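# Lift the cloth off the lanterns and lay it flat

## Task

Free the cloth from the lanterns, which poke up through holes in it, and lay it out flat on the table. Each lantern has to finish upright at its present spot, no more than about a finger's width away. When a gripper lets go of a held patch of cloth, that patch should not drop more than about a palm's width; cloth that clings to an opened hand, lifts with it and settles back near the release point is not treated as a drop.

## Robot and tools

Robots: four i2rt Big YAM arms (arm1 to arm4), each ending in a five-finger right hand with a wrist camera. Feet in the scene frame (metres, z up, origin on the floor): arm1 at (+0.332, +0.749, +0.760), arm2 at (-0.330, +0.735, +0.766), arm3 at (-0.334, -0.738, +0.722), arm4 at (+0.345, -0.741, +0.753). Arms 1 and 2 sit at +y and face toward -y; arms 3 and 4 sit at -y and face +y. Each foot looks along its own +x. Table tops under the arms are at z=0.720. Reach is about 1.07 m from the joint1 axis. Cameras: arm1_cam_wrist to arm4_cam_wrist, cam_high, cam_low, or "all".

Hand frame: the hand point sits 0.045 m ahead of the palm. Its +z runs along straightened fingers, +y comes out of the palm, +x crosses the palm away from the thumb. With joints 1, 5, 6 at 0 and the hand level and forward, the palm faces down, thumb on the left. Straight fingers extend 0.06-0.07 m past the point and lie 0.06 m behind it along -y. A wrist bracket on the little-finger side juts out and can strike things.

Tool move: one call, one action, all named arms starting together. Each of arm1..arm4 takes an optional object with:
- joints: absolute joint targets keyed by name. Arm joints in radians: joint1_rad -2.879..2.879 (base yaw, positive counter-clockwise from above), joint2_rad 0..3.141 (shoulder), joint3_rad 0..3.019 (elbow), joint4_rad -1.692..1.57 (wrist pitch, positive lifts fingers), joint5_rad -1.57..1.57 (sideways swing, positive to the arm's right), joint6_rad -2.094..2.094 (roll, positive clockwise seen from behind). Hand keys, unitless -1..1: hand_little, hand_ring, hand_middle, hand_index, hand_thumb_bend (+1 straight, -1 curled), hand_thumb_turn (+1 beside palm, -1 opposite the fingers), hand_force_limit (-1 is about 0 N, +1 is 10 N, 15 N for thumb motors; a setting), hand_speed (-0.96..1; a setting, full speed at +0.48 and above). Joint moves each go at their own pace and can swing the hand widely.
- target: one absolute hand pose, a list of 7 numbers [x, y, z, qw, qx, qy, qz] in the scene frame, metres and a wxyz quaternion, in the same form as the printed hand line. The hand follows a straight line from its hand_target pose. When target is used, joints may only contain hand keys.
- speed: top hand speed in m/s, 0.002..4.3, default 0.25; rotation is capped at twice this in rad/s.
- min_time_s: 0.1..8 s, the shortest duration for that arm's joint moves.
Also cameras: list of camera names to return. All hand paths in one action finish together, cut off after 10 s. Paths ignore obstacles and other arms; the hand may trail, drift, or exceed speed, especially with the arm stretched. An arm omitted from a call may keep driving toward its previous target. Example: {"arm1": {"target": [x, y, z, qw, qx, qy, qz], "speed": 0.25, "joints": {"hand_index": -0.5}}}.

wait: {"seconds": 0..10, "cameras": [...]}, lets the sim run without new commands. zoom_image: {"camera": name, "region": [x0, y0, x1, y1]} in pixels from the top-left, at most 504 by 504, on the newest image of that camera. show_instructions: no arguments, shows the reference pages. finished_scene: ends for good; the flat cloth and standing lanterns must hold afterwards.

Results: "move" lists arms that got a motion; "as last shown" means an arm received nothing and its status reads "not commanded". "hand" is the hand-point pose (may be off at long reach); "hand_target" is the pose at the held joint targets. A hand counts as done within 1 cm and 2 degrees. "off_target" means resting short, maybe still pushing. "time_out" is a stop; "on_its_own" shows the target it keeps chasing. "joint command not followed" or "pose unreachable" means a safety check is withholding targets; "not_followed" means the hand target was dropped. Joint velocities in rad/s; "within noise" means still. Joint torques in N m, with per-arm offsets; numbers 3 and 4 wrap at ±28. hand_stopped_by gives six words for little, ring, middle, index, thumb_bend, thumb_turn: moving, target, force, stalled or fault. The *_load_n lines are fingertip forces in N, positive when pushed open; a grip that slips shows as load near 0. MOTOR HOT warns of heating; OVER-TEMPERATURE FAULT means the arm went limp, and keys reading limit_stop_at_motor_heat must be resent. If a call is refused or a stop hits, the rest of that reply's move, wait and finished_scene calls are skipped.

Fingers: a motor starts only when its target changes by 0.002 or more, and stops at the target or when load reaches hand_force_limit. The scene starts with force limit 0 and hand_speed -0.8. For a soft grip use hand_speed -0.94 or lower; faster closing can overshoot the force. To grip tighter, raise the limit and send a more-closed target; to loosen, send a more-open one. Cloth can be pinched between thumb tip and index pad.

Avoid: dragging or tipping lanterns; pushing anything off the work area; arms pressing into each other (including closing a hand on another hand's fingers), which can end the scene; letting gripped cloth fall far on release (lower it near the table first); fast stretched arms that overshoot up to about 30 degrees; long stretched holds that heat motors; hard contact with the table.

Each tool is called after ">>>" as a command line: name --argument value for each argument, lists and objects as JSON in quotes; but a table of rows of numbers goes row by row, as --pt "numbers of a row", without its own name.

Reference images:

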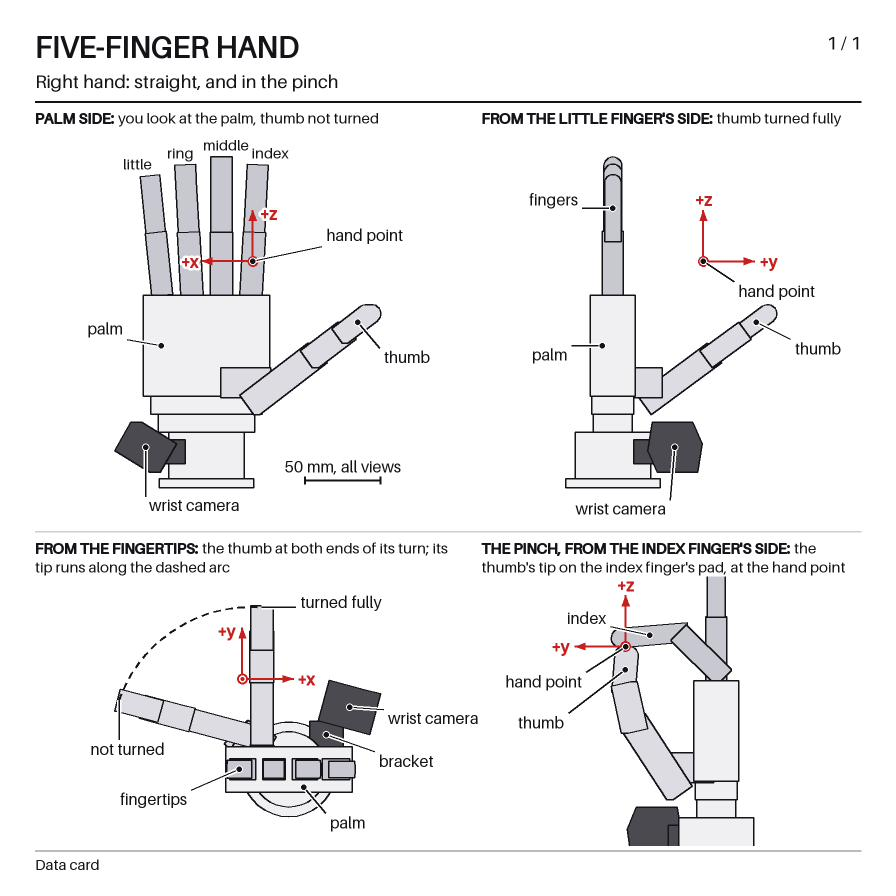

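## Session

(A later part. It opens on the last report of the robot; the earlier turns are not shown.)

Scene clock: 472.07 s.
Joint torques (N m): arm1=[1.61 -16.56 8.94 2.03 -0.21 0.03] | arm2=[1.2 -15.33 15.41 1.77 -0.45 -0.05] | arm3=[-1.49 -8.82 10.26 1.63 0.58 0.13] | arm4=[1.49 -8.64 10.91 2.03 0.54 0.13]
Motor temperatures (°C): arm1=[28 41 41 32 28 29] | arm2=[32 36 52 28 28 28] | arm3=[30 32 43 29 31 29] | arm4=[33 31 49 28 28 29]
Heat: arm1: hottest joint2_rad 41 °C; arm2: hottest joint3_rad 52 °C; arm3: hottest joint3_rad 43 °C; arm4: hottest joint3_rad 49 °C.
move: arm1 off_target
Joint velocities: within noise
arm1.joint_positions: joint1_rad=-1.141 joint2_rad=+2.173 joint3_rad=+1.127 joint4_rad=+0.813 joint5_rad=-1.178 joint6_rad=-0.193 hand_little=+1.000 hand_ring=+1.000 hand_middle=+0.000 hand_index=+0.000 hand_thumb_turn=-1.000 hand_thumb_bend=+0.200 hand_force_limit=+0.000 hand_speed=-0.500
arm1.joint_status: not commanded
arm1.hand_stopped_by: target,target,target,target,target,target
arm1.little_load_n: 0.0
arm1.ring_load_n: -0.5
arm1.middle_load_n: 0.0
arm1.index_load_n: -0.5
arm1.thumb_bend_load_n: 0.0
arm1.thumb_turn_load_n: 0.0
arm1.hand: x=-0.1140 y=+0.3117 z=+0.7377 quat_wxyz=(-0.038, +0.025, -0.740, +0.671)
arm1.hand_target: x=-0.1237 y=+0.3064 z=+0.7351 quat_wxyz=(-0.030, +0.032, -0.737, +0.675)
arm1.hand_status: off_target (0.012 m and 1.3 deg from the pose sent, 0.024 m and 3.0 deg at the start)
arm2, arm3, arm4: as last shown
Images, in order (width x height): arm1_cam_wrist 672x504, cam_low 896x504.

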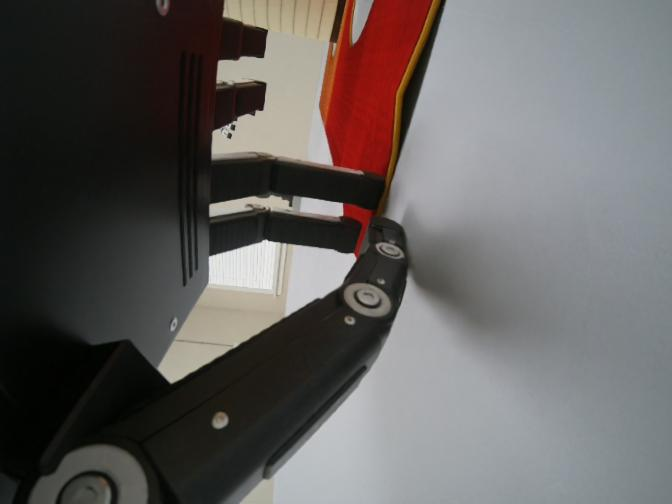

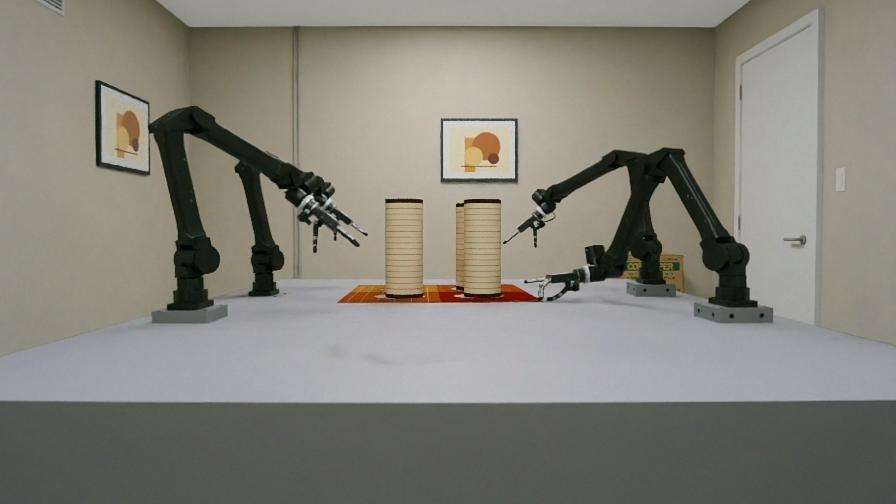

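>>> move --arm1 '{"target": [-0.120, 0.300, 0.83, 0.0295, -0.0322, 0.7366, -0.6749], "speed": 0.15}'

>>> move --arm1 '{"target": [-0.124, 0.296, 0.77, 0.0295, -0.0322, 0.7366, -0.6749], "speed": 0.1}'

>>> move --arm1 '{"target": [-0.124, 0.298, 0.734, 0.0295, -0.0322, 0.7366, -0.6749], "speed": 0.06}' --cameras '["arm1_cam_wrist", "cam_low"]'

>>> zoom_image --camera "cam_low" --region '[490, 260, 590, 310]'

>>> zoom_image --camera "arm1_cam_wrist" --region '[250, 120, 550, 320]'

Scene clock: 478.70 s.
Joint torques (N m): arm1=[2.43 -17.96 9.2 1.25 -0.22 0.03] | arm2=[1.2 -15.33 15.43 1.77 -0.44 -0.04] | arm3=[-1.67 -8.64 10.28 1.63 0.59 0.12] | arm4=[1.49 -8.7 10.92 2.03 0.53 0.13]
Motor temperatures (°C): arm1=[28 41 41 32 28 29] | arm2=[32 36 52 28 28 28] | arm3=[30 32 43 29 31 29] | arm4=[33 31 49 28 28 29]
Heat: arm1: hottest joint2_rad 41 °C; arm2: hottest joint3_rad 52 °C; arm3: hottest joint3_rad 43 °C; arm4: hottest joint3_rad 49 °C.
move: arm1 off_target
Joint velocities: within noise
arm1.joint_positions: joint1_rad=-1.141 joint2_rad=+2.001 joint3_rad=+1.127 joint4_rad=+0.651 joint5_rad=-1.166 joint6_rad=-0.189 hand_little=+1.000 hand_ring=+1.000 hand_middle=+0.000 hand_index=+0.000 hand_thumb_turn=-1.000 hand_thumb_bend=+0.200 hand_force_limit=+0.000 hand_speed=-0.500
arm1.joint_status: not commanded
arm1.hand_stopped_by: target,target,target,target,target,target
arm1.little_load_n: 0.0
arm1.ring_load_n: 0.0
arm1.middle_load_n: 0.0
arm1.index_load_n: 0.0
arm1.thumb_bend_load_n: 0.0
arm1.thumb_turn_load_n: 0.0
arm1.hand: x=-0.1192 y=+0.3090 z=+0.8182 quat_wxyz=(-0.032, +0.023, -0.739, +0.672)
arm1.hand_target: x=-0.1198 y=+0.3003 z=+0.8300 quat_wxyz=(-0.030, +0.032, -0.737, +0.675)
arm1.hand_status: off_target (0.015 m and 1.2 deg from the pose sent, 0.093 m and 1.3 deg at the start)
arm2, arm3, arm4: as last shown
pictures: none

Scene clock: 479.93 s.
Joint torques (N m): arm1=[2.49 -17.2 9.61 2.29 -0.26 0.04] | arm2=[1.26 -15.27 15.43 1.78 -0.45 -0.05] | arm3=[-1.55 -8.59 10.28 1.59 0.59 0.13] | arm4=[1.55 -8.64 10.92 2.04 0.54 0.12]
Motor temperatures (°C): arm1=[28 41 41 32 28 29] | arm2=[32 36 52 28 28 28] | arm3=[30 32 43 29 31 29] | arm4=[33 31 49 28 28 29]
Heat: arm1: hottest joint2_rad 41 °C; arm2: hottest joint3_rad 52 °C; arm3: hottest joint3_rad 43 °C; arm4: hottest joint3_rad 49 °C.
move: arm1 off_target
Joint velocities: within noise
arm1.joint_positions: joint1_rad=-1.139 joint2_rad=+2.125 joint3_rad=+1.127 joint4_rad=+0.741 joint5_rad=-1.162 joint6_rad=-0.189 hand_little=+1.000 hand_ring=+1.000 hand_middle=+0.000 hand_index=+0.000 hand_thumb_turn=-1.000 hand_thumb_bend=+0.200 hand_force_limit=+0.000 hand_speed=-0.500
arm1.joint_status: not commanded
arm1.hand_stopped_by: target,target,target,target,target,target
arm1.little_load_n: -0.5
arm1.ring_load_n: 0.0
arm1.middle_load_n: 0.0
arm1.index_load_n: 0.0
arm1.thumb_bend_load_n: 0.0
arm1.thumb_turn_load_n: 0.0
arm1.hand: x=-0.1156 y=+0.3103 z=+0.7565 quat_wxyz=(-0.042, +0.012, -0.744, +0.666)
arm1.hand_target: x=-0.1232 y=+0.2964 z=+0.7703 quat_wxyz=(-0.030, +0.032, -0.737, +0.675)
arm1.hand_status: off_target (0.021 m and 3.0 deg from the pose sent, 0.050 m and 1.1 deg at the start)
arm2, arm3, arm4: as last shown
arm4.thumb_turn_load_n: 0.5
pictures: none

Scene clock: 481.03 s.
Joint torques (N m): arm1=[2.61 -16.32 9.18 2.03 -0.17 0.05] | arm2=[1.2 -15.33 15.43 1.76 -0.44 -0.05] | arm3=[-1.73 -8.82 10.28 1.55 0.59 0.13] | arm4=[1.44 -8.7 10.92 2.02 0.53 0.12]
Motor temperatures (°C): arm1=[28 41 41 32 28 29] | arm2=[32 36 52 28 28 28] | arm3=[30 32 43 29 31 29] | arm4=[33 31 49 28 28 29]
Heat: arm1: hottest joint2_rad 41 °C; arm2: hottest joint3_rad 52 °C; arm3: hottest joint3_rad 43 °C; arm4: hottest joint3_rad 49 °C.
move: arm1 off_target
Joint velocities: within noise
arm1.joint_positions: joint1_rad=-1.139 joint2_rad=+2.179 joint3_rad=+1.138 joint4_rad=+0.816 joint5_rad=-1.166 joint6_rad=-0.189 hand_little=+1.000 hand_ring=+1.000 hand_middle=+0.000 hand_index=+0.000 hand_thumb_turn=-1.000 hand_thumb_bend=+0.200 hand_force_limit=+0.000 hand_speed=-0.500
arm1.joint_status: not commanded
arm1.hand_stopped_by: target,target,target,target,target,target
arm1.little_load_n: 0.0
arm1.ring_load_n: 0.0
arm1.middle_load_n: 0.0
arm1.index_load_n: -0.5
arm1.thumb_bend_load_n: 0.5
arm1.thumb_turn_load_n: 0.0
arm1.hand: x=-0.1187 y=+0.3086 z=+0.7375 quat_wxyz=(-0.033, +0.023, -0.740, +0.672)
arm1.hand_target: x=-0.1235 y=+0.2983 z=+0.7341 quat_wxyz=(-0.030, +0.032, -0.737, +0.675)
arm1.hand_status: off_target (0.012 m and 1.2 deg from the pose sent, 0.027 m and 3.0 deg at the start)
arm2, arm3, arm4: as last shown
arm4.thumb_turn_load_n: 0.0
Images, in order (width x height): arm1_cam_wrist 672x504, cam_low 896x504.

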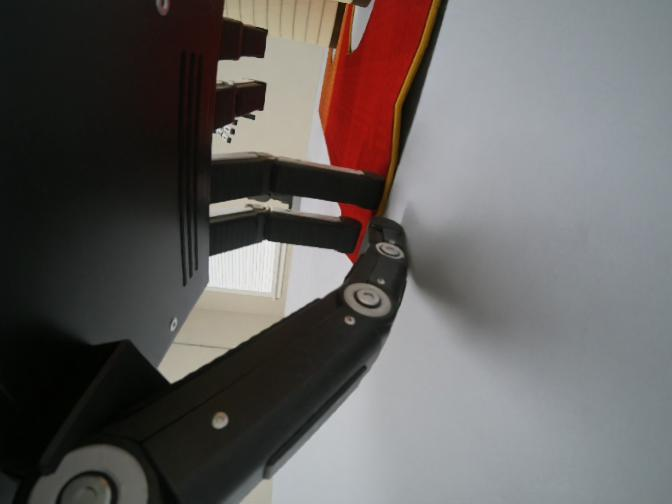

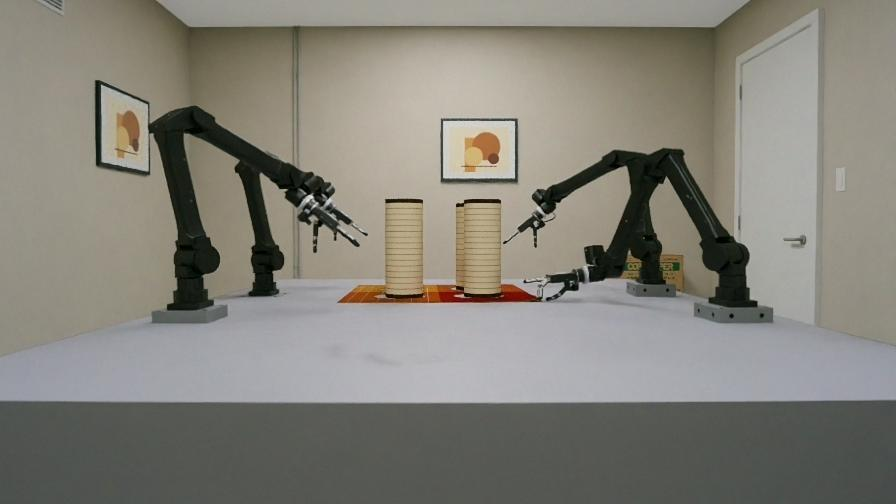

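Scaled by 5.040 from the camera's image (finer frame: 1280x720).

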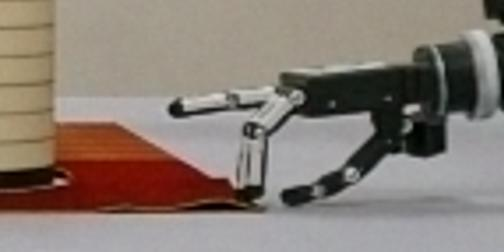

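Scaled by 1.680 from the camera's image (finer frame: 960x720).

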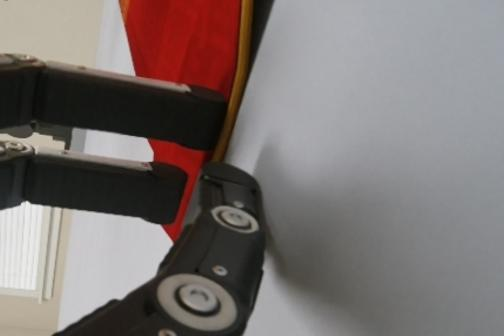

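>>> move --arm1 '{"target": [-0.124, 0.270, 0.82, 0.0295, -0.0322, 0.7366, -0.6749], "speed": 0.15}'

>>> move --arm1 '{"target": [-0.124, 0.290, 0.765, 0.0295, -0.0322, 0.7366, -0.6749], "speed": 0.15}' --cameras '["arm1_cam_wrist", "cam_low", "cam_high"]'

>>> zoom_image --camera "cam_low" --region '[490, 260, 590, 310]'

>>> zoom_image --camera "cam_high" --region '[280, 190, 460, 370]'

Scene clock: 489.40 s.
Joint torques (N m): arm1=[2.73 -18.43 10.62 1.22 -0.27 0.05] | arm2=[1.26 -15.33 15.41 1.76 -0.44 -0.05] | arm3=[-1.73 -8.76 10.14 1.61 0.58 0.13] | arm4=[1.49 -8.7 10.91 2.03 0.54 0.12]
Motor temperatures (°C): arm1=[28 40 41 32 28 29] | arm2=[32 36 52 28 28 28] | arm3=[30 32 43 29 31 29] | arm4=[33 31 49 28 28 29]
Heat: arm1: hottest joint3_rad 41 °C; arm2: hottest joint3_rad 52 °C; arm3: hottest joint3_rad 43 °C; arm4: hottest joint3_rad 49 °C.
move: arm1 off_target
Joint velocities: within noise
arm1.joint_positions: joint1_rad=-1.096 joint2_rad=+2.058 joint3_rad=+1.166 joint4_rad=+0.667 joint5_rad=-1.124 joint6_rad=-0.171 hand_little=+1.000 hand_ring=+1.000 hand_middle=+0.000 hand_index=+0.000 hand_thumb_turn=-1.000 hand_thumb_bend=+0.200 hand_force_limit=+0.000 hand_speed=-0.500
arm1.joint_status: not commanded
arm1.hand_stopped_by: target,target,target,target,target,target
arm1.little_load_n: 0.0
arm1.ring_load_n: 0.0
arm1.middle_load_n: 0.0
arm1.index_load_n: 0.0
arm1.thumb_bend_load_n: 0.0
arm1.thumb_turn_load_n: 0.0
arm1.hand: x=-0.1161 y=+0.2819 z=+0.7990 quat_wxyz=(-0.039, +0.018, -0.743, +0.668)
arm1.hand_target: x=-0.1233 y=+0.2704 z=+0.8202 quat_wxyz=(-0.030, +0.032, -0.736, +0.675)
arm1.hand_status: off_target (0.025 m and 2.2 deg from the pose sent, 0.091 m and 1.2 deg at the start)
arm2.joint_positions: joint1_rad=-0.898 joint2_rad=+1.728 joint3_rad=+1.415 joint4_rad=-0.587 joint5_rad=-0.676 joint6_rad=-0.604 hand_little=+1.000 hand_ring=+1.000 hand_middle=+1.000 hand_index=+1.000 hand_thumb_turn=-1.000 hand_thumb_bend=+1.000 hand_force_limit=+0.000 hand_speed=-0.800
arm2.joint_status: not commanded
arm2.hand_stopped_by: target,target,target,target,target,target
arm2.little_load_n: 0.0
arm2.ring_load_n: 0.0
arm2.middle_load_n: 0.0
arm2.index_load_n: 0.0
arm2.thumb_bend_load_n: 0.0
arm2.thumb_turn_load_n: 0.0
arm2.hand: x=-0.7538 y=+0.2913 z=+0.9191 quat_wxyz=(-0.006, -0.046, -0.896, +0.441)
arm2.hand_target: x=-0.7743 y=+0.2816 z=+0.9505 quat_wxyz=(+0.020, -0.039, -0.886, +0.461)
arm2.hand_status: not commanded
arm3.joint_positions: joint1_rad=+1.246 joint2_rad=+1.255 joint3_rad=+1.091 joint4_rad=-0.879 joint5_rad=+0.834 joint6_rad=+0.869 hand_little=+1.000 hand_ring=+1.000 hand_middle=+1.000 hand_index=+1.000 hand_thumb_turn=-1.000 hand_thumb_bend=+1.000 hand_force_limit=+0.000 hand_speed=-0.800
arm3.joint_status: not commanded
arm3.hand_stopped_by: target,target,target,target,target,target
arm3.little_load_n: 0.0
arm3.ring_load_n: 0.0
arm3.middle_load_n: 0.0
arm3.index_load_n: 0.0
arm3.thumb_bend_load_n: 0.0
arm3.thumb_turn_load_n: 0.0
arm3.hand: x=-0.7287 y=-0.4799 z=+0.9430 quat_wxyz=(-0.455, +0.889, +0.045, -0.007)
arm3.hand_target: x=-0.7359 y=-0.4802 z=+0.9500 quat_wxyz=(-0.461, +0.886, +0.039, -0.020)
arm3.hand_status: not commanded
arm4.joint_positions: joint1_rad=+1.021 joint2_rad=+1.315 joint3_rad=+1.003 joint4_rad=-0.646 joint5_rad=+0.722 joint6_rad=+0.687 hand_little=+1.000 hand_ring=+1.000 hand_middle=+1.000 hand_index=+1.000 hand_thumb_turn=-1.000 hand_thumb_bend=+1.000 hand_force_limit=+0.000 hand_speed=-0.800
arm4.joint_status: not commanded
arm4.hand_stopped_by: target,target,target,target,target,target
arm4.little_load_n: 0.0
arm4.ring_load_n: 0.0
arm4.middle_load_n: 0.0
arm4.index_load_n: 0.0
arm4.thumb_bend_load_n: 0.0
arm4.thumb_turn_load_n: 0.0
arm4.hand: x=-0.0290 y=-0.4257 z=+0.9240 quat_wxyz=(-0.445, +0.894, +0.050, +0.007)
arm4.hand_target: x=-0.0488 y=-0.4209 z=+0.9505 quat_wxyz=(-0.461, +0.886, +0.039, -0.020)
arm4.hand_status: not commanded
pictures: none

Scene clock: 490.53 s.
Joint torques (N m): arm1=[0.97 -17.96 7.43 2.4 -0.42 -0.03] | arm2=[1.26 -15.33 15.43 1.76 -0.44 -0.05] | arm3=[-1.67 -8.82 10.22 1.58 0.59 0.13] | arm4=[1.44 -8.64 10.91 2.04 0.54 0.13]
Motor temperatures (°C): arm1=[28 40 41 32 28 29] | arm2=[32 36 52 28 28 28] | arm3=[30 32 43 29 31 29] | arm4=[33 31 49 28 28 29]
Heat: arm1: hottest joint3_rad 41 °C; arm2: hottest joint3_rad 52 °C; arm3: hottest joint3_rad 43 °C; arm4: hottest joint3_rad 49 °C.
move: arm1 off_target
Joint velocities: within noise
arm1.joint_positions: joint1_rad=-1.102 joint2_rad=+2.144 joint3_rad=+1.166 joint4_rad=+0.748 joint5_rad=-1.149 joint6_rad=-0.176 hand_little=+1.000 hand_ring=+1.000 hand_middle=+0.000 hand_index=+0.000 hand_thumb_turn=-1.000 hand_thumb_bend=+0.200 hand_force_limit=+0.000 hand_speed=-0.500
arm1.joint_status: not commanded
arm1.hand_stopped_by: target,target,target,target,target,target
arm1.little_load_n: 0.0
arm1.ring_load_n: 0.0
arm1.middle_load_n: 0.0
arm1.index_load_n: 0.0
arm1.thumb_bend_load_n: 0.0
arm1.thumb_turn_load_n: 0.0
arm1.hand: x=-0.1130 y=+0.2865 z=+0.7585 quat_wxyz=(-0.046, +0.025, -0.742, +0.669)
arm1.hand_target: x=-0.1238 y=+0.2901 z=+0.7650 quat_wxyz=(-0.030, +0.032, -0.737, +0.675)
arm1.hand_status: off_target (0.013 m and 2.2 deg from the pose sent, 0.036 m and 2.2 deg at the start)
arm2, arm3, arm4: as last shown
pictures: arm1_cam_wrist, cam_high, cam_low
Images, in order (width x height): arm1_cam_wrist 672x504, cam_high 896x504, cam_low 896x504.

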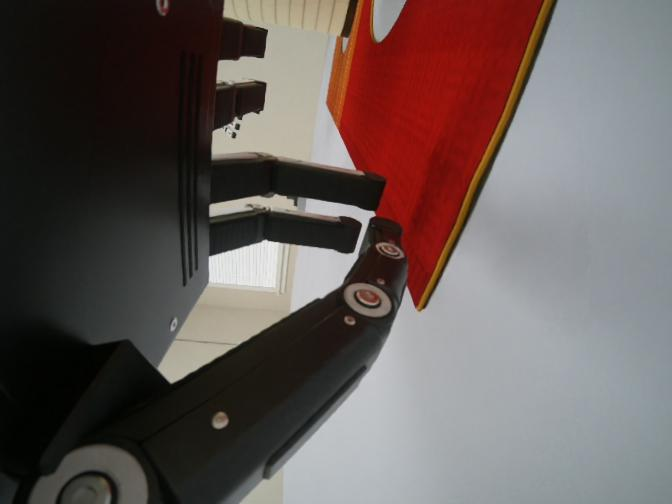

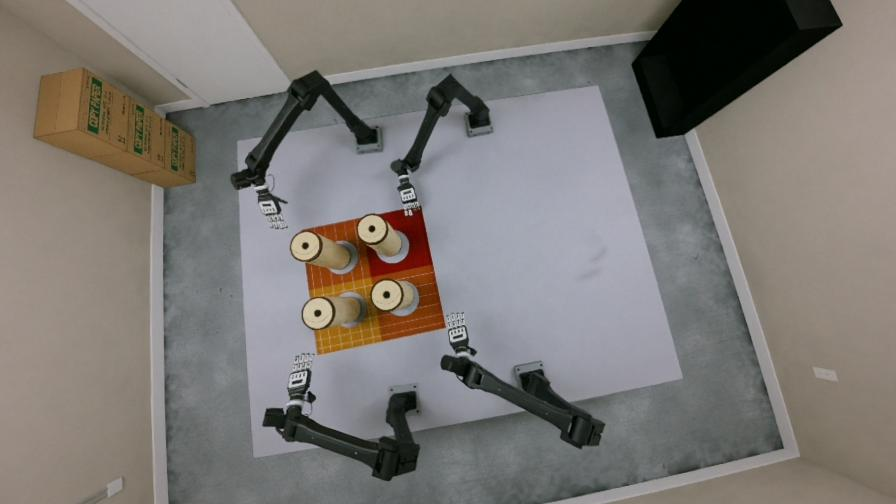

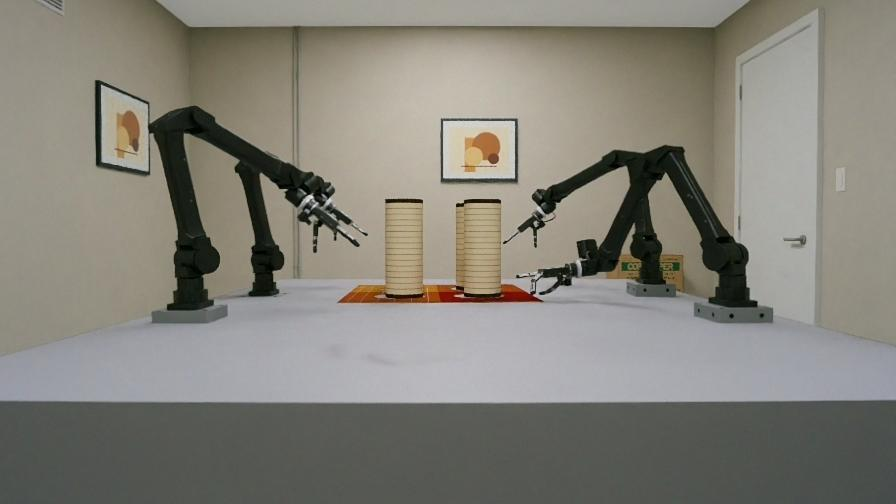

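Scaled by 5.040 from the camera's image (finer frame: 1280x720).

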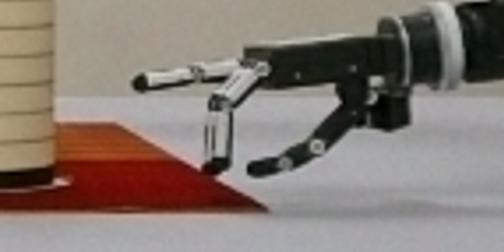

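Scaled by 2.800 from the camera's image (finer frame: 1280x720).

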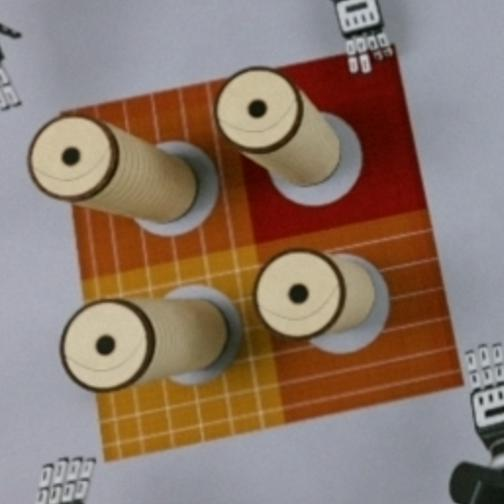

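>>> move --arm1 '{"target": [-0.124, 0.302, 0.734, 0.0295, -0.0322, 0.7366, -0.6749], "speed": 0.08}' --cameras '["arm1_cam_wrist", "cam_low"]'

>>> zoom_image --camera "cam_low" --region '[490, 260, 590, 310]'

>>> zoom_image --camera "arm1_cam_wrist" --region '[250, 120, 550, 320]'

Scene clock: 496.17 s.
Joint torques (N m): arm1=[0.32 -17.2 6.35 2.07 -0.26 -0.06] | arm2=[1.2 -15.33 15.41 1.76 -0.45 -0.05] | arm3=[-1.49 -8.88 10.22 1.59 0.59 0.12] | arm4=[1.55 -8.64 10.91 2.02 0.54 0.13]
Motor temperatures (°C): arm1=[28 41 40 32 28 29] | arm2=[32 36 53 28 28 28] | arm3=[30 32 43 29 31 29] | arm4=[33 31 49 28 28 29]
Heat: arm1: hottest joint2_rad 41 °C; arm2: hottest joint3_rad 53 °C; arm3: hottest joint3_rad 43 °C; arm4: hottest joint3_rad 49 °C.
move: arm1 done
Joint velocities: within noise
arm1.joint_positions: joint1_rad=-1.123 joint2_rad=+2.192 joint3_rad=+1.166 joint4_rad=+0.813 joint5_rad=-1.169 joint6_rad=-0.184 hand_little=+1.000 hand_ring=+1.000 hand_middle=+0.000 hand_index=+0.000 hand_thumb_turn=-1.000 hand_thumb_bend=+0.200 hand_force_limit=+0.000 hand_speed=-0.500
arm1.joint_status: not commanded
arm1.hand_stopped_by: target,target,target,target,target,target
arm1.little_load_n: 0.0
arm1.ring_load_n: 0.0
arm1.middle_load_n: 0.5
arm1.index_load_n: 0.0
arm1.thumb_bend_load_n: 0.0
arm1.thumb_turn_load_n: 0.0
arm1.hand: x=-0.1186 y=+0.2971 z=+0.7380 quat_wxyz=(-0.038, +0.032, -0.738, +0.673)
arm1.hand_target: x=-0.1240 y=+0.3020 z=+0.7341 quat_wxyz=(-0.029, +0.032, -0.737, +0.675)
arm1.hand_status: done (0.008 m and 1.0 deg from the pose sent, 0.031 m and 2.2 deg at the start)
arm2, arm3, arm4: as last shown
arm2.index_load_n: -0.5
Images, in order (width x height): arm1_cam_wrist 672x504, cam_low 896x504.

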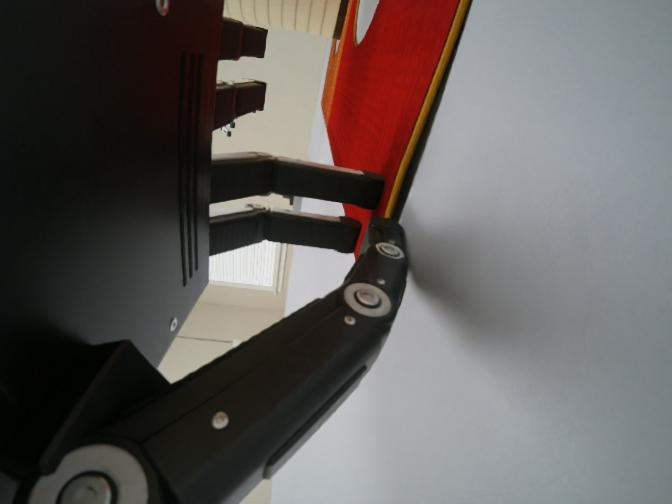

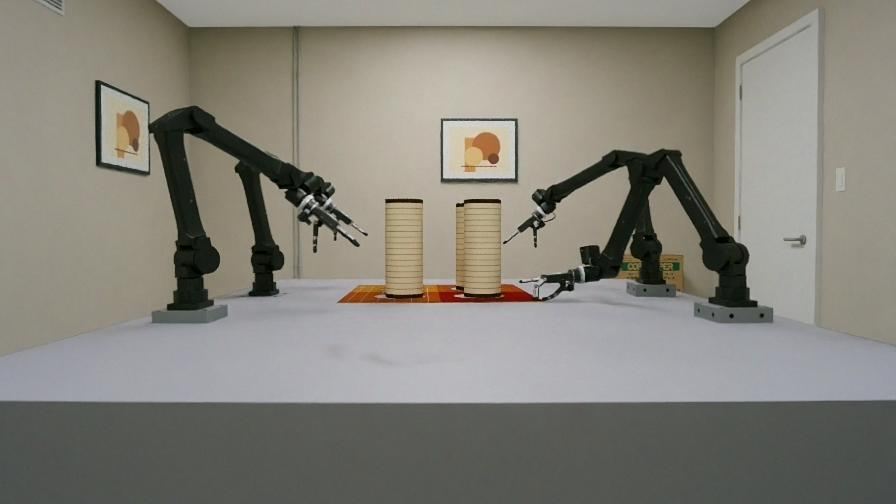

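Scaled by 5.040 from the camera's image (finer frame: 1280x720).

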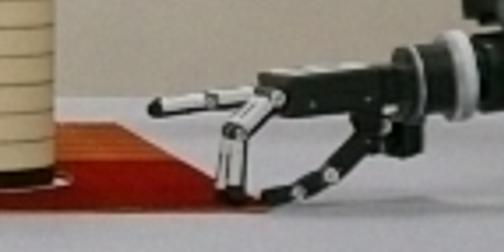

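Scaled by 1.680 from the camera's image (finer frame: 960x720).

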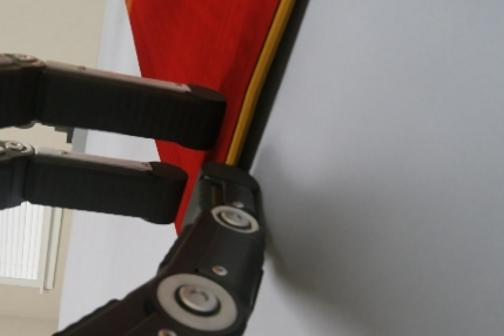

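>>> move --arm1 '{"target": [-0.124, 0.298, 0.726, 0.0329, -0.0286, 0.6555, -0.7541], "speed": 0.08}'

>>> move --arm1 '{"joints": {"hand_index": -0.35, "hand_middle": -0.35, "hand_speed": -0.9}}' --cameras '["arm1_cam_wrist", "cam_low"]'

>>> zoom_image --camera "cam_low" --region '[490, 260, 590, 310]'

>>> zoom_image --camera "arm1_cam_wrist" --region '[250, 120, 550, 320]'

Scene clock: 502.30 s.
Joint torques (N m): arm1=[0.73 -14.39 7.53 2.21 0.25 0.08] | arm2=[1.2 -15.33 15.43 1.77 -0.44 -0.05] | arm3=[-1.38 -8.94 10.17 1.59 0.58 0.13] | arm4=[1.44 -8.64 10.91 2.02 0.55 0.13]
Motor temperatures (°C): arm1=[28 40 40 32 28 29] | arm2=[32 36 53 28 28 28] | arm3=[30 32 43 29 31 29] | arm4=[33 31 49 28 28 29]
Heat: arm1: hottest joint2_rad 40 °C; arm2: hottest joint3_rad 53 °C; arm3: hottest joint3_rad 43 °C; arm4: hottest joint3_rad 49 °C.
move: arm1 off_target
Joint velocities: within noise
arm1.joint_positions: joint1_rad=-1.136 joint2_rad=+2.379 joint3_rad=+1.207 joint4_rad=+1.540 joint5_rad=-1.167 joint6_rad=+0.335 hand_little=+1.000 hand_ring=+1.000 hand_middle=+0.000 hand_index=+0.000 hand_thumb_turn=-1.000 hand_thumb_bend=+0.200 hand_force_limit=+0.000 hand_speed=-0.500
arm1.joint_status: not commanded
arm1.hand_stopped_by: target,target,target,target,target,target
arm1.little_load_n: 0.0
arm1.ring_load_n: 0.0
arm1.middle_load_n: 0.0
arm1.index_load_n: 0.0
arm1.thumb_bend_load_n: 0.0
arm1.thumb_turn_load_n: 0.0
arm1.hand: x=-0.1154 y=+0.2949 z=+0.7427 quat_wxyz=(-0.035, +0.035, -0.657, +0.752)
arm1.hand_target: x=-0.1232 y=+0.2985 z=+0.7263 quat_wxyz=(-0.032, +0.028, -0.657, +0.753)
arm1.hand_status: off_target (0.019 m and 0.8 deg from the pose sent, 0.013 m and 13.2 deg at the start; a joint's target at an end of its range on 20 of 65 steps)
arm2, arm3, arm4: as last shown
arm2.little_load_n: -0.5
arm2.index_load_n: 0.0
arm4.thumb_turn_load_n: 0.5
pictures: none

Scene clock: 503.73 s.
Joint torques (N m): arm1=[0.73 -14.97 7.24 2.09 0.25 0.1] | arm2=[1.2 -15.33 15.42 1.77 -0.45 -0.05] | arm3=[-1.67 -8.94 10.28 1.69 0.58 0.12] | arm4=[1.49 -8.59 10.89 2.03 0.54 0.13]
Motor temperatures (°C): arm1=[28 40 40 32 28 29] | arm2=[32 36 53 28 28 28] | arm3=[30 32 43 29 31 29] | arm4=[33 31 49 28 28 29]
Heat: arm1: hottest joint2_rad 40 °C; arm2: hottest joint3_rad 53 °C; arm3: hottest joint3_rad 43 °C; arm4: hottest joint3_rad 49 °C.
move: arm1 off_target
Joint velocities: within noise
arm1.joint_positions: joint1_rad=-1.136 joint2_rad=+2.379 joint3_rad=+1.207 joint4_rad=+1.540 joint5_rad=-1.167 joint6_rad=+0.336 hand_little=+1.000 hand_ring=+1.000 hand_middle=-0.258 hand_index=-0.287 hand_thumb_turn=-1.000 hand_thumb_bend=+0.200 hand_force_limit=+0.000 hand_speed=-0.900
arm1.joint_status: hand_middle off_target (ended at -0.258, target -0.350); hand_index off_target (ended at -0.287, target -0.350); the others done
arm1.hand_stopped_by: target,target,force,force,target,target
arm1.little_load_n: 0.0
arm1.ring_load_n: 0.0
arm1.middle_load_n: 7.0
arm1.index_load_n: 5.5
arm1.thumb_bend_load_n: 1.5
arm1.thumb_turn_load_n: 0.0
arm1.hand: x=-0.1153 y=+0.2949 z=+0.7427 quat_wxyz=(-0.035, +0.035, -0.657, +0.752)
arm1.hand_target: x=-0.1232 y=+0.2985 z=+0.7263 quat_wxyz=(-0.033, +0.028, -0.657, +0.753)
arm1.hand_status: not commanded
arm2, arm3, arm4: as last shown
arm2.little_load_n: 0.0
arm2.ring_load_n: -0.5
Images, in order (width x height): arm1_cam_wrist 672x504, cam_low 896x504.

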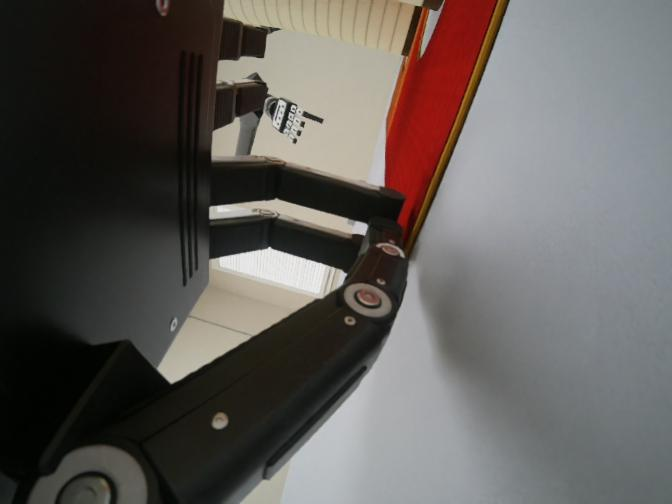

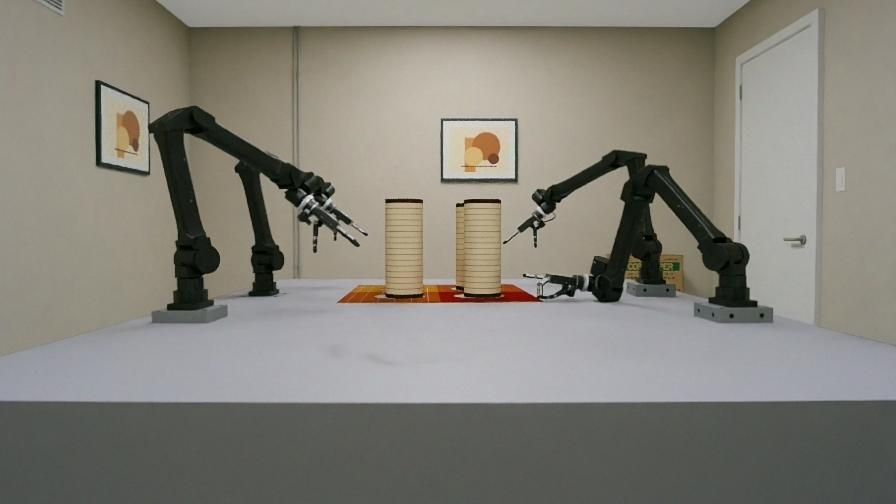

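Scaled by 5.040 from the camera's image (finer frame: 1280x720).

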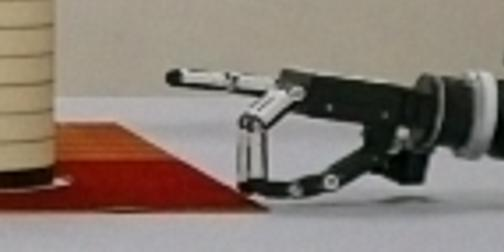

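Scaled by 1.680 from the camera's image (finer frame: 960x720).

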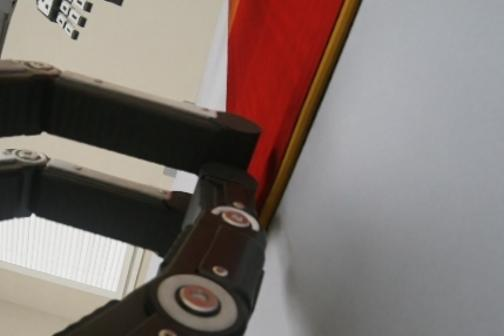

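>>> move --arm1 '{"target": [-0.124, 0.295, 0.80, 0.0295, -0.0322, 0.7366, -0.6749], "speed": 0.12, "joints": {"hand_index": 0.05, "hand_middle": 0.05, "hand_speed": -0.5}}'

>>> move --arm1 '{"target": [-0.124, 0.304, 0.730, 0.0295, -0.0322, 0.7366, -0.6749], "speed": 0.1}' --cameras '["arm1_cam_wrist", "cam_low"]'

>>> zoom_image --camera "cam_low" --region '[490, 260, 590, 310]'

>>> zoom_image --camera "arm1_cam_wrist" --region '[250, 120, 550, 320]'

Scene clock: 512.83 s.
Joint torques (N m): arm1=[2.61 -19.43 7.57 1.31 -0.19 -0.03] | arm2=[1.26 -15.33 15.43 1.77 -0.44 -0.05] | arm3=[-1.61 -8.82 10.24 1.58 0.59 0.13] | arm4=[1.49 -8.76 10.92 2.04 0.54 0.13]
Motor temperatures (°C): arm1=[28 40 40 32 28 29] | arm2=[32 36 53 28 28 28] | arm3=[30 32 43 29 31 29] | arm4=[33 31 49 28 28 29]
Heat: arm1: hottest joint2_rad 40 °C; arm2: hottest joint3_rad 53 °C; arm3: hottest joint3_rad 43 °C; arm4: hottest joint3_rad 49 °C.
move: arm1 off_target
Joint velocities: within noise
arm1.joint_positions: joint1_rad=-1.136 joint2_rad=+2.084 joint3_rad=+1.156 joint4_rad=+0.710 joint5_rad=-1.162 joint6_rad=-0.175 hand_little=+1.000 hand_ring=+1.000 hand_middle=+0.050 hand_index=+0.050 hand_thumb_turn=-1.000 hand_thumb_bend=+0.200 hand_force_limit=+0.000 hand_speed=-0.500
arm1.joint_status: all done
arm1.hand_stopped_by: target,target,target,target,target,target
arm1.little_load_n: 0.0
arm1.ring_load_n: 0.0
arm1.middle_load_n: -0.5
arm1.index_load_n: 0.0
arm1.thumb_bend_load_n: 0.0
arm1.thumb_turn_load_n: 0.0
arm1.hand: x=-0.1257 y=+0.3024 z=+0.7872 quat_wxyz=(-0.035, +0.020, -0.739, +0.672)
arm1.hand_target: x=-0.1238 y=+0.2951 z=+0.8000 quat_wxyz=(-0.030, +0.032, -0.736, +0.675)
arm1.hand_status: off_target (0.015 m and 1.6 deg from the pose sent, 0.058 m and 12.8 deg at the start)
arm2, arm3, arm4: as last shown
arm2.ring_load_n: 0.0
arm4.little_load_n: -0.5
arm4.thumb_turn_load_n: 0.0
pictures: none

Scene clock: 514.07 s.
Joint torques (N m): arm1=[2.08 -16.73 6.93 2.24 -0.25 -0.03] | arm2=[1.26 -15.33 15.43 1.76 -0.45 -0.05] | arm3=[-1.44 -8.88 10.26 1.58 0.58 0.12] | arm4=[1.49 -8.76 10.91 2.03 0.53 0.13]
Motor temperatures (°C): arm1=[28 40 40 32 28 29] | arm2=[32 36 53 28 28 28] | arm3=[30 32 43 29 31 29] | arm4=[33 31 49 28 28 29]
Heat: arm1: hottest joint2_rad 40 °C; arm2: hottest joint3_rad 53 °C; arm3: hottest joint3_rad 43 °C; arm4: hottest joint3_rad 49 °C.
move: arm1 done
Joint velocities: within noise
arm1.joint_positions: joint1_rad=-1.136 joint2_rad=+2.191 joint3_rad=+1.156 joint4_rad=+0.821 joint5_rad=-1.173 joint6_rad=-0.186 hand_little=+1.000 hand_ring=+1.000 hand_middle=+0.050 hand_index=+0.050 hand_thumb_turn=-1.000 hand_thumb_bend=+0.200 hand_force_limit=+0.000 hand_speed=-0.500
arm1.joint_status: not commanded
arm1.hand_stopped_by: target,target,target,target,target,target
arm1.little_load_n: 0.0
arm1.ring_load_n: 0.0
arm1.middle_load_n: 0.5
arm1.index_load_n: -0.5
arm1.thumb_bend_load_n: 0.0
arm1.thumb_turn_load_n: 0.5
arm1.hand: x=-0.1212 y=+0.3047 z=+0.7366 quat_wxyz=(-0.034, +0.029, -0.738, +0.674)
arm1.hand_target: x=-0.1238 y=+0.3041 z=+0.7301 quat_wxyz=(-0.030, +0.032, -0.737, +0.675)
arm1.hand_status: done (0.007 m and 0.7 deg from the pose sent, 0.057 m and 1.6 deg at the start)
arm2, arm3, arm4: as last shown
arm2.middle_load_n: -0.5
arm3.thumb_bend_load_n: -0.5
arm4.little_load_n: 0.0
Images, in order (width x height): arm1_cam_wrist 672x504, cam_low 896x504.

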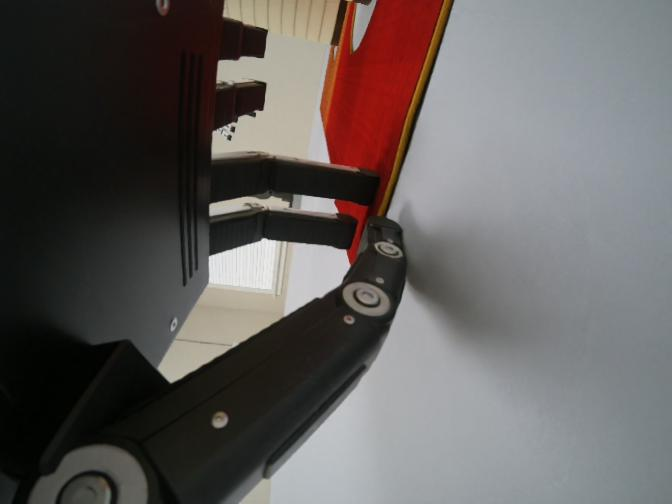

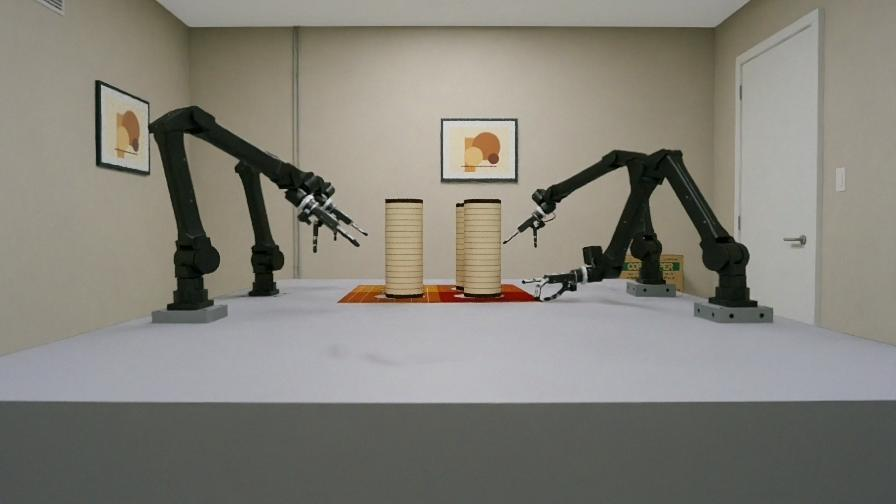

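Scaled by 5.040 from the camera's image (finer frame: 1280x720).

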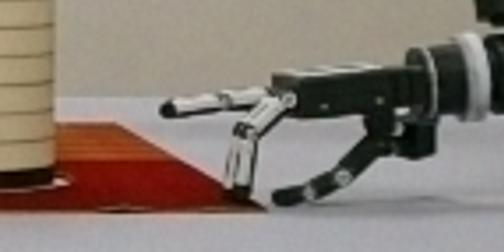

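Scaled by 1.680 from the camera's image (finer frame: 960x720).

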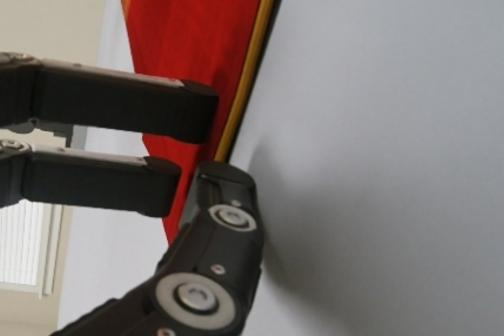

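>>> move --arm1 '{"target": [-0.124, 0.300, 0.722, 0.0295, -0.0322, 0.7366, -0.6749], "speed": 0.05, "joints": {"hand_index": -0.35, "hand_middle": -0.35, "hand_speed": -0.85}}' --cameras '["arm1_cam_wrist", "cam_low"]'

>>> zoom_image --camera "cam_low" --region '[490, 260, 590, 310]'

>>> zoom_image --camera "arm1_cam_wrist" --region '[250, 120, 550, 320]'

Scene clock: 520.93 s.
Joint torques (N m): arm1=[2.55 -14.92 7.77 1.73 -0.06 -0.03] | arm2=[1.26 -15.27 15.43 1.76 -0.45 -0.05] | arm3=[-1.61 -8.94 10.17 1.59 0.59 0.11] | arm4=[1.55 -8.64 10.91 2.03 0.54 0.13]
Motor temperatures (°C): arm1=[28 40 40 32 28 29] | arm2=[32 36 53 28 28 28] | arm3=[30 32 43 29 31 29] | arm4=[33 31 49 28 28 29]
Heat: arm1: hottest joint2_rad 40 °C; arm2: hottest joint3_rad 53 °C; arm3: hottest joint3_rad 43 °C; arm4: hottest joint3_rad 49 °C.
move: arm1 off_target
Joint velocities: within noise
arm1.joint_positions: joint1_rad=-1.136 joint2_rad=+2.193 joint3_rad=+1.156 joint4_rad=+0.848 joint5_rad=-1.171 joint6_rad=-0.186 hand_little=+1.000 hand_ring=+1.000 hand_middle=-0.253 hand_index=-0.294 hand_thumb_turn=-1.000 hand_thumb_bend=+0.200 hand_force_limit=+0.000 hand_speed=-0.850
arm1.joint_status: hand_middle off_target (ended at -0.253, target -0.350); hand_index off_target (ended at -0.294, target -0.350); the others done
arm1.hand_stopped_by: target,target,force,force,target,target
arm1.little_load_n: 0.0
arm1.ring_load_n: 0.0
arm1.middle_load_n: 5.0
arm1.index_load_n: 8.5
arm1.thumb_bend_load_n: 1.5
arm1.thumb_turn_load_n: 0.0
arm1.hand: x=-0.1234 y=+0.3034 z=+0.7388 quat_wxyz=(-0.025, +0.036, -0.734, +0.678)
arm1.hand_target: x=-0.1234 y=+0.3004 z=+0.7221 quat_wxyz=(-0.030, +0.032, -0.737, +0.675)
arm1.hand_status: off_target (0.017 m and 0.8 deg from the pose sent, 0.016 m and 0.7 deg at the start)
arm2, arm3, arm4: as last shown
arm2.middle_load_n: 0.0
arm3.thumb_bend_load_n: 0.0
Images, in order (width x height): arm1_cam_wrist 672x504, cam_low 896x504.

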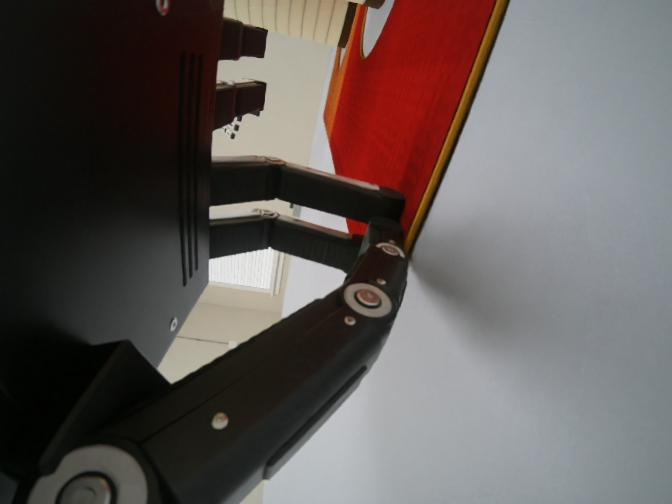

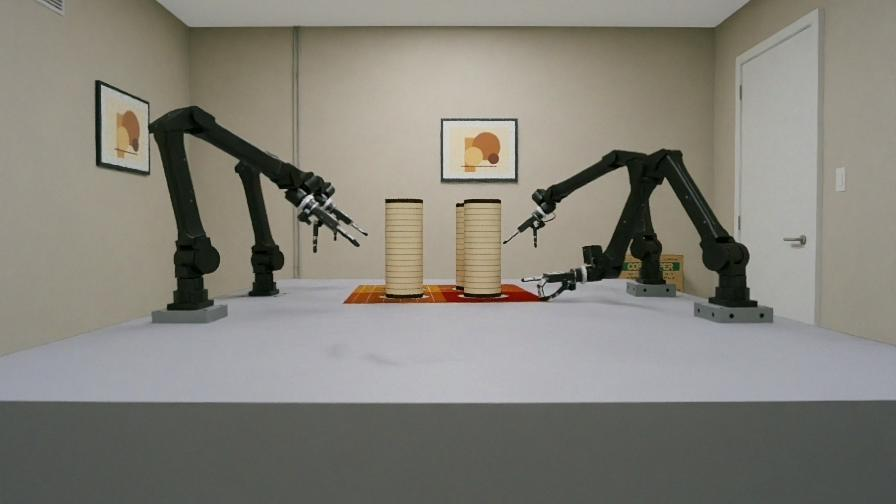

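Scaled by 5.040 from the camera's image (finer frame: 1280x720).

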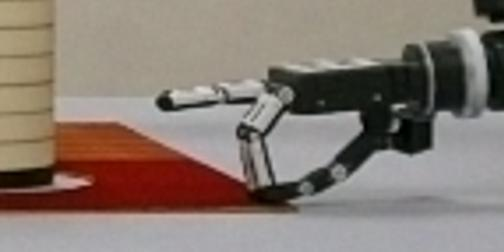

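Scaled by 1.680 from the camera's image (finer frame: 960x720).

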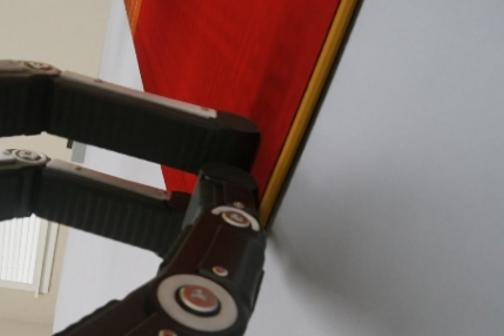

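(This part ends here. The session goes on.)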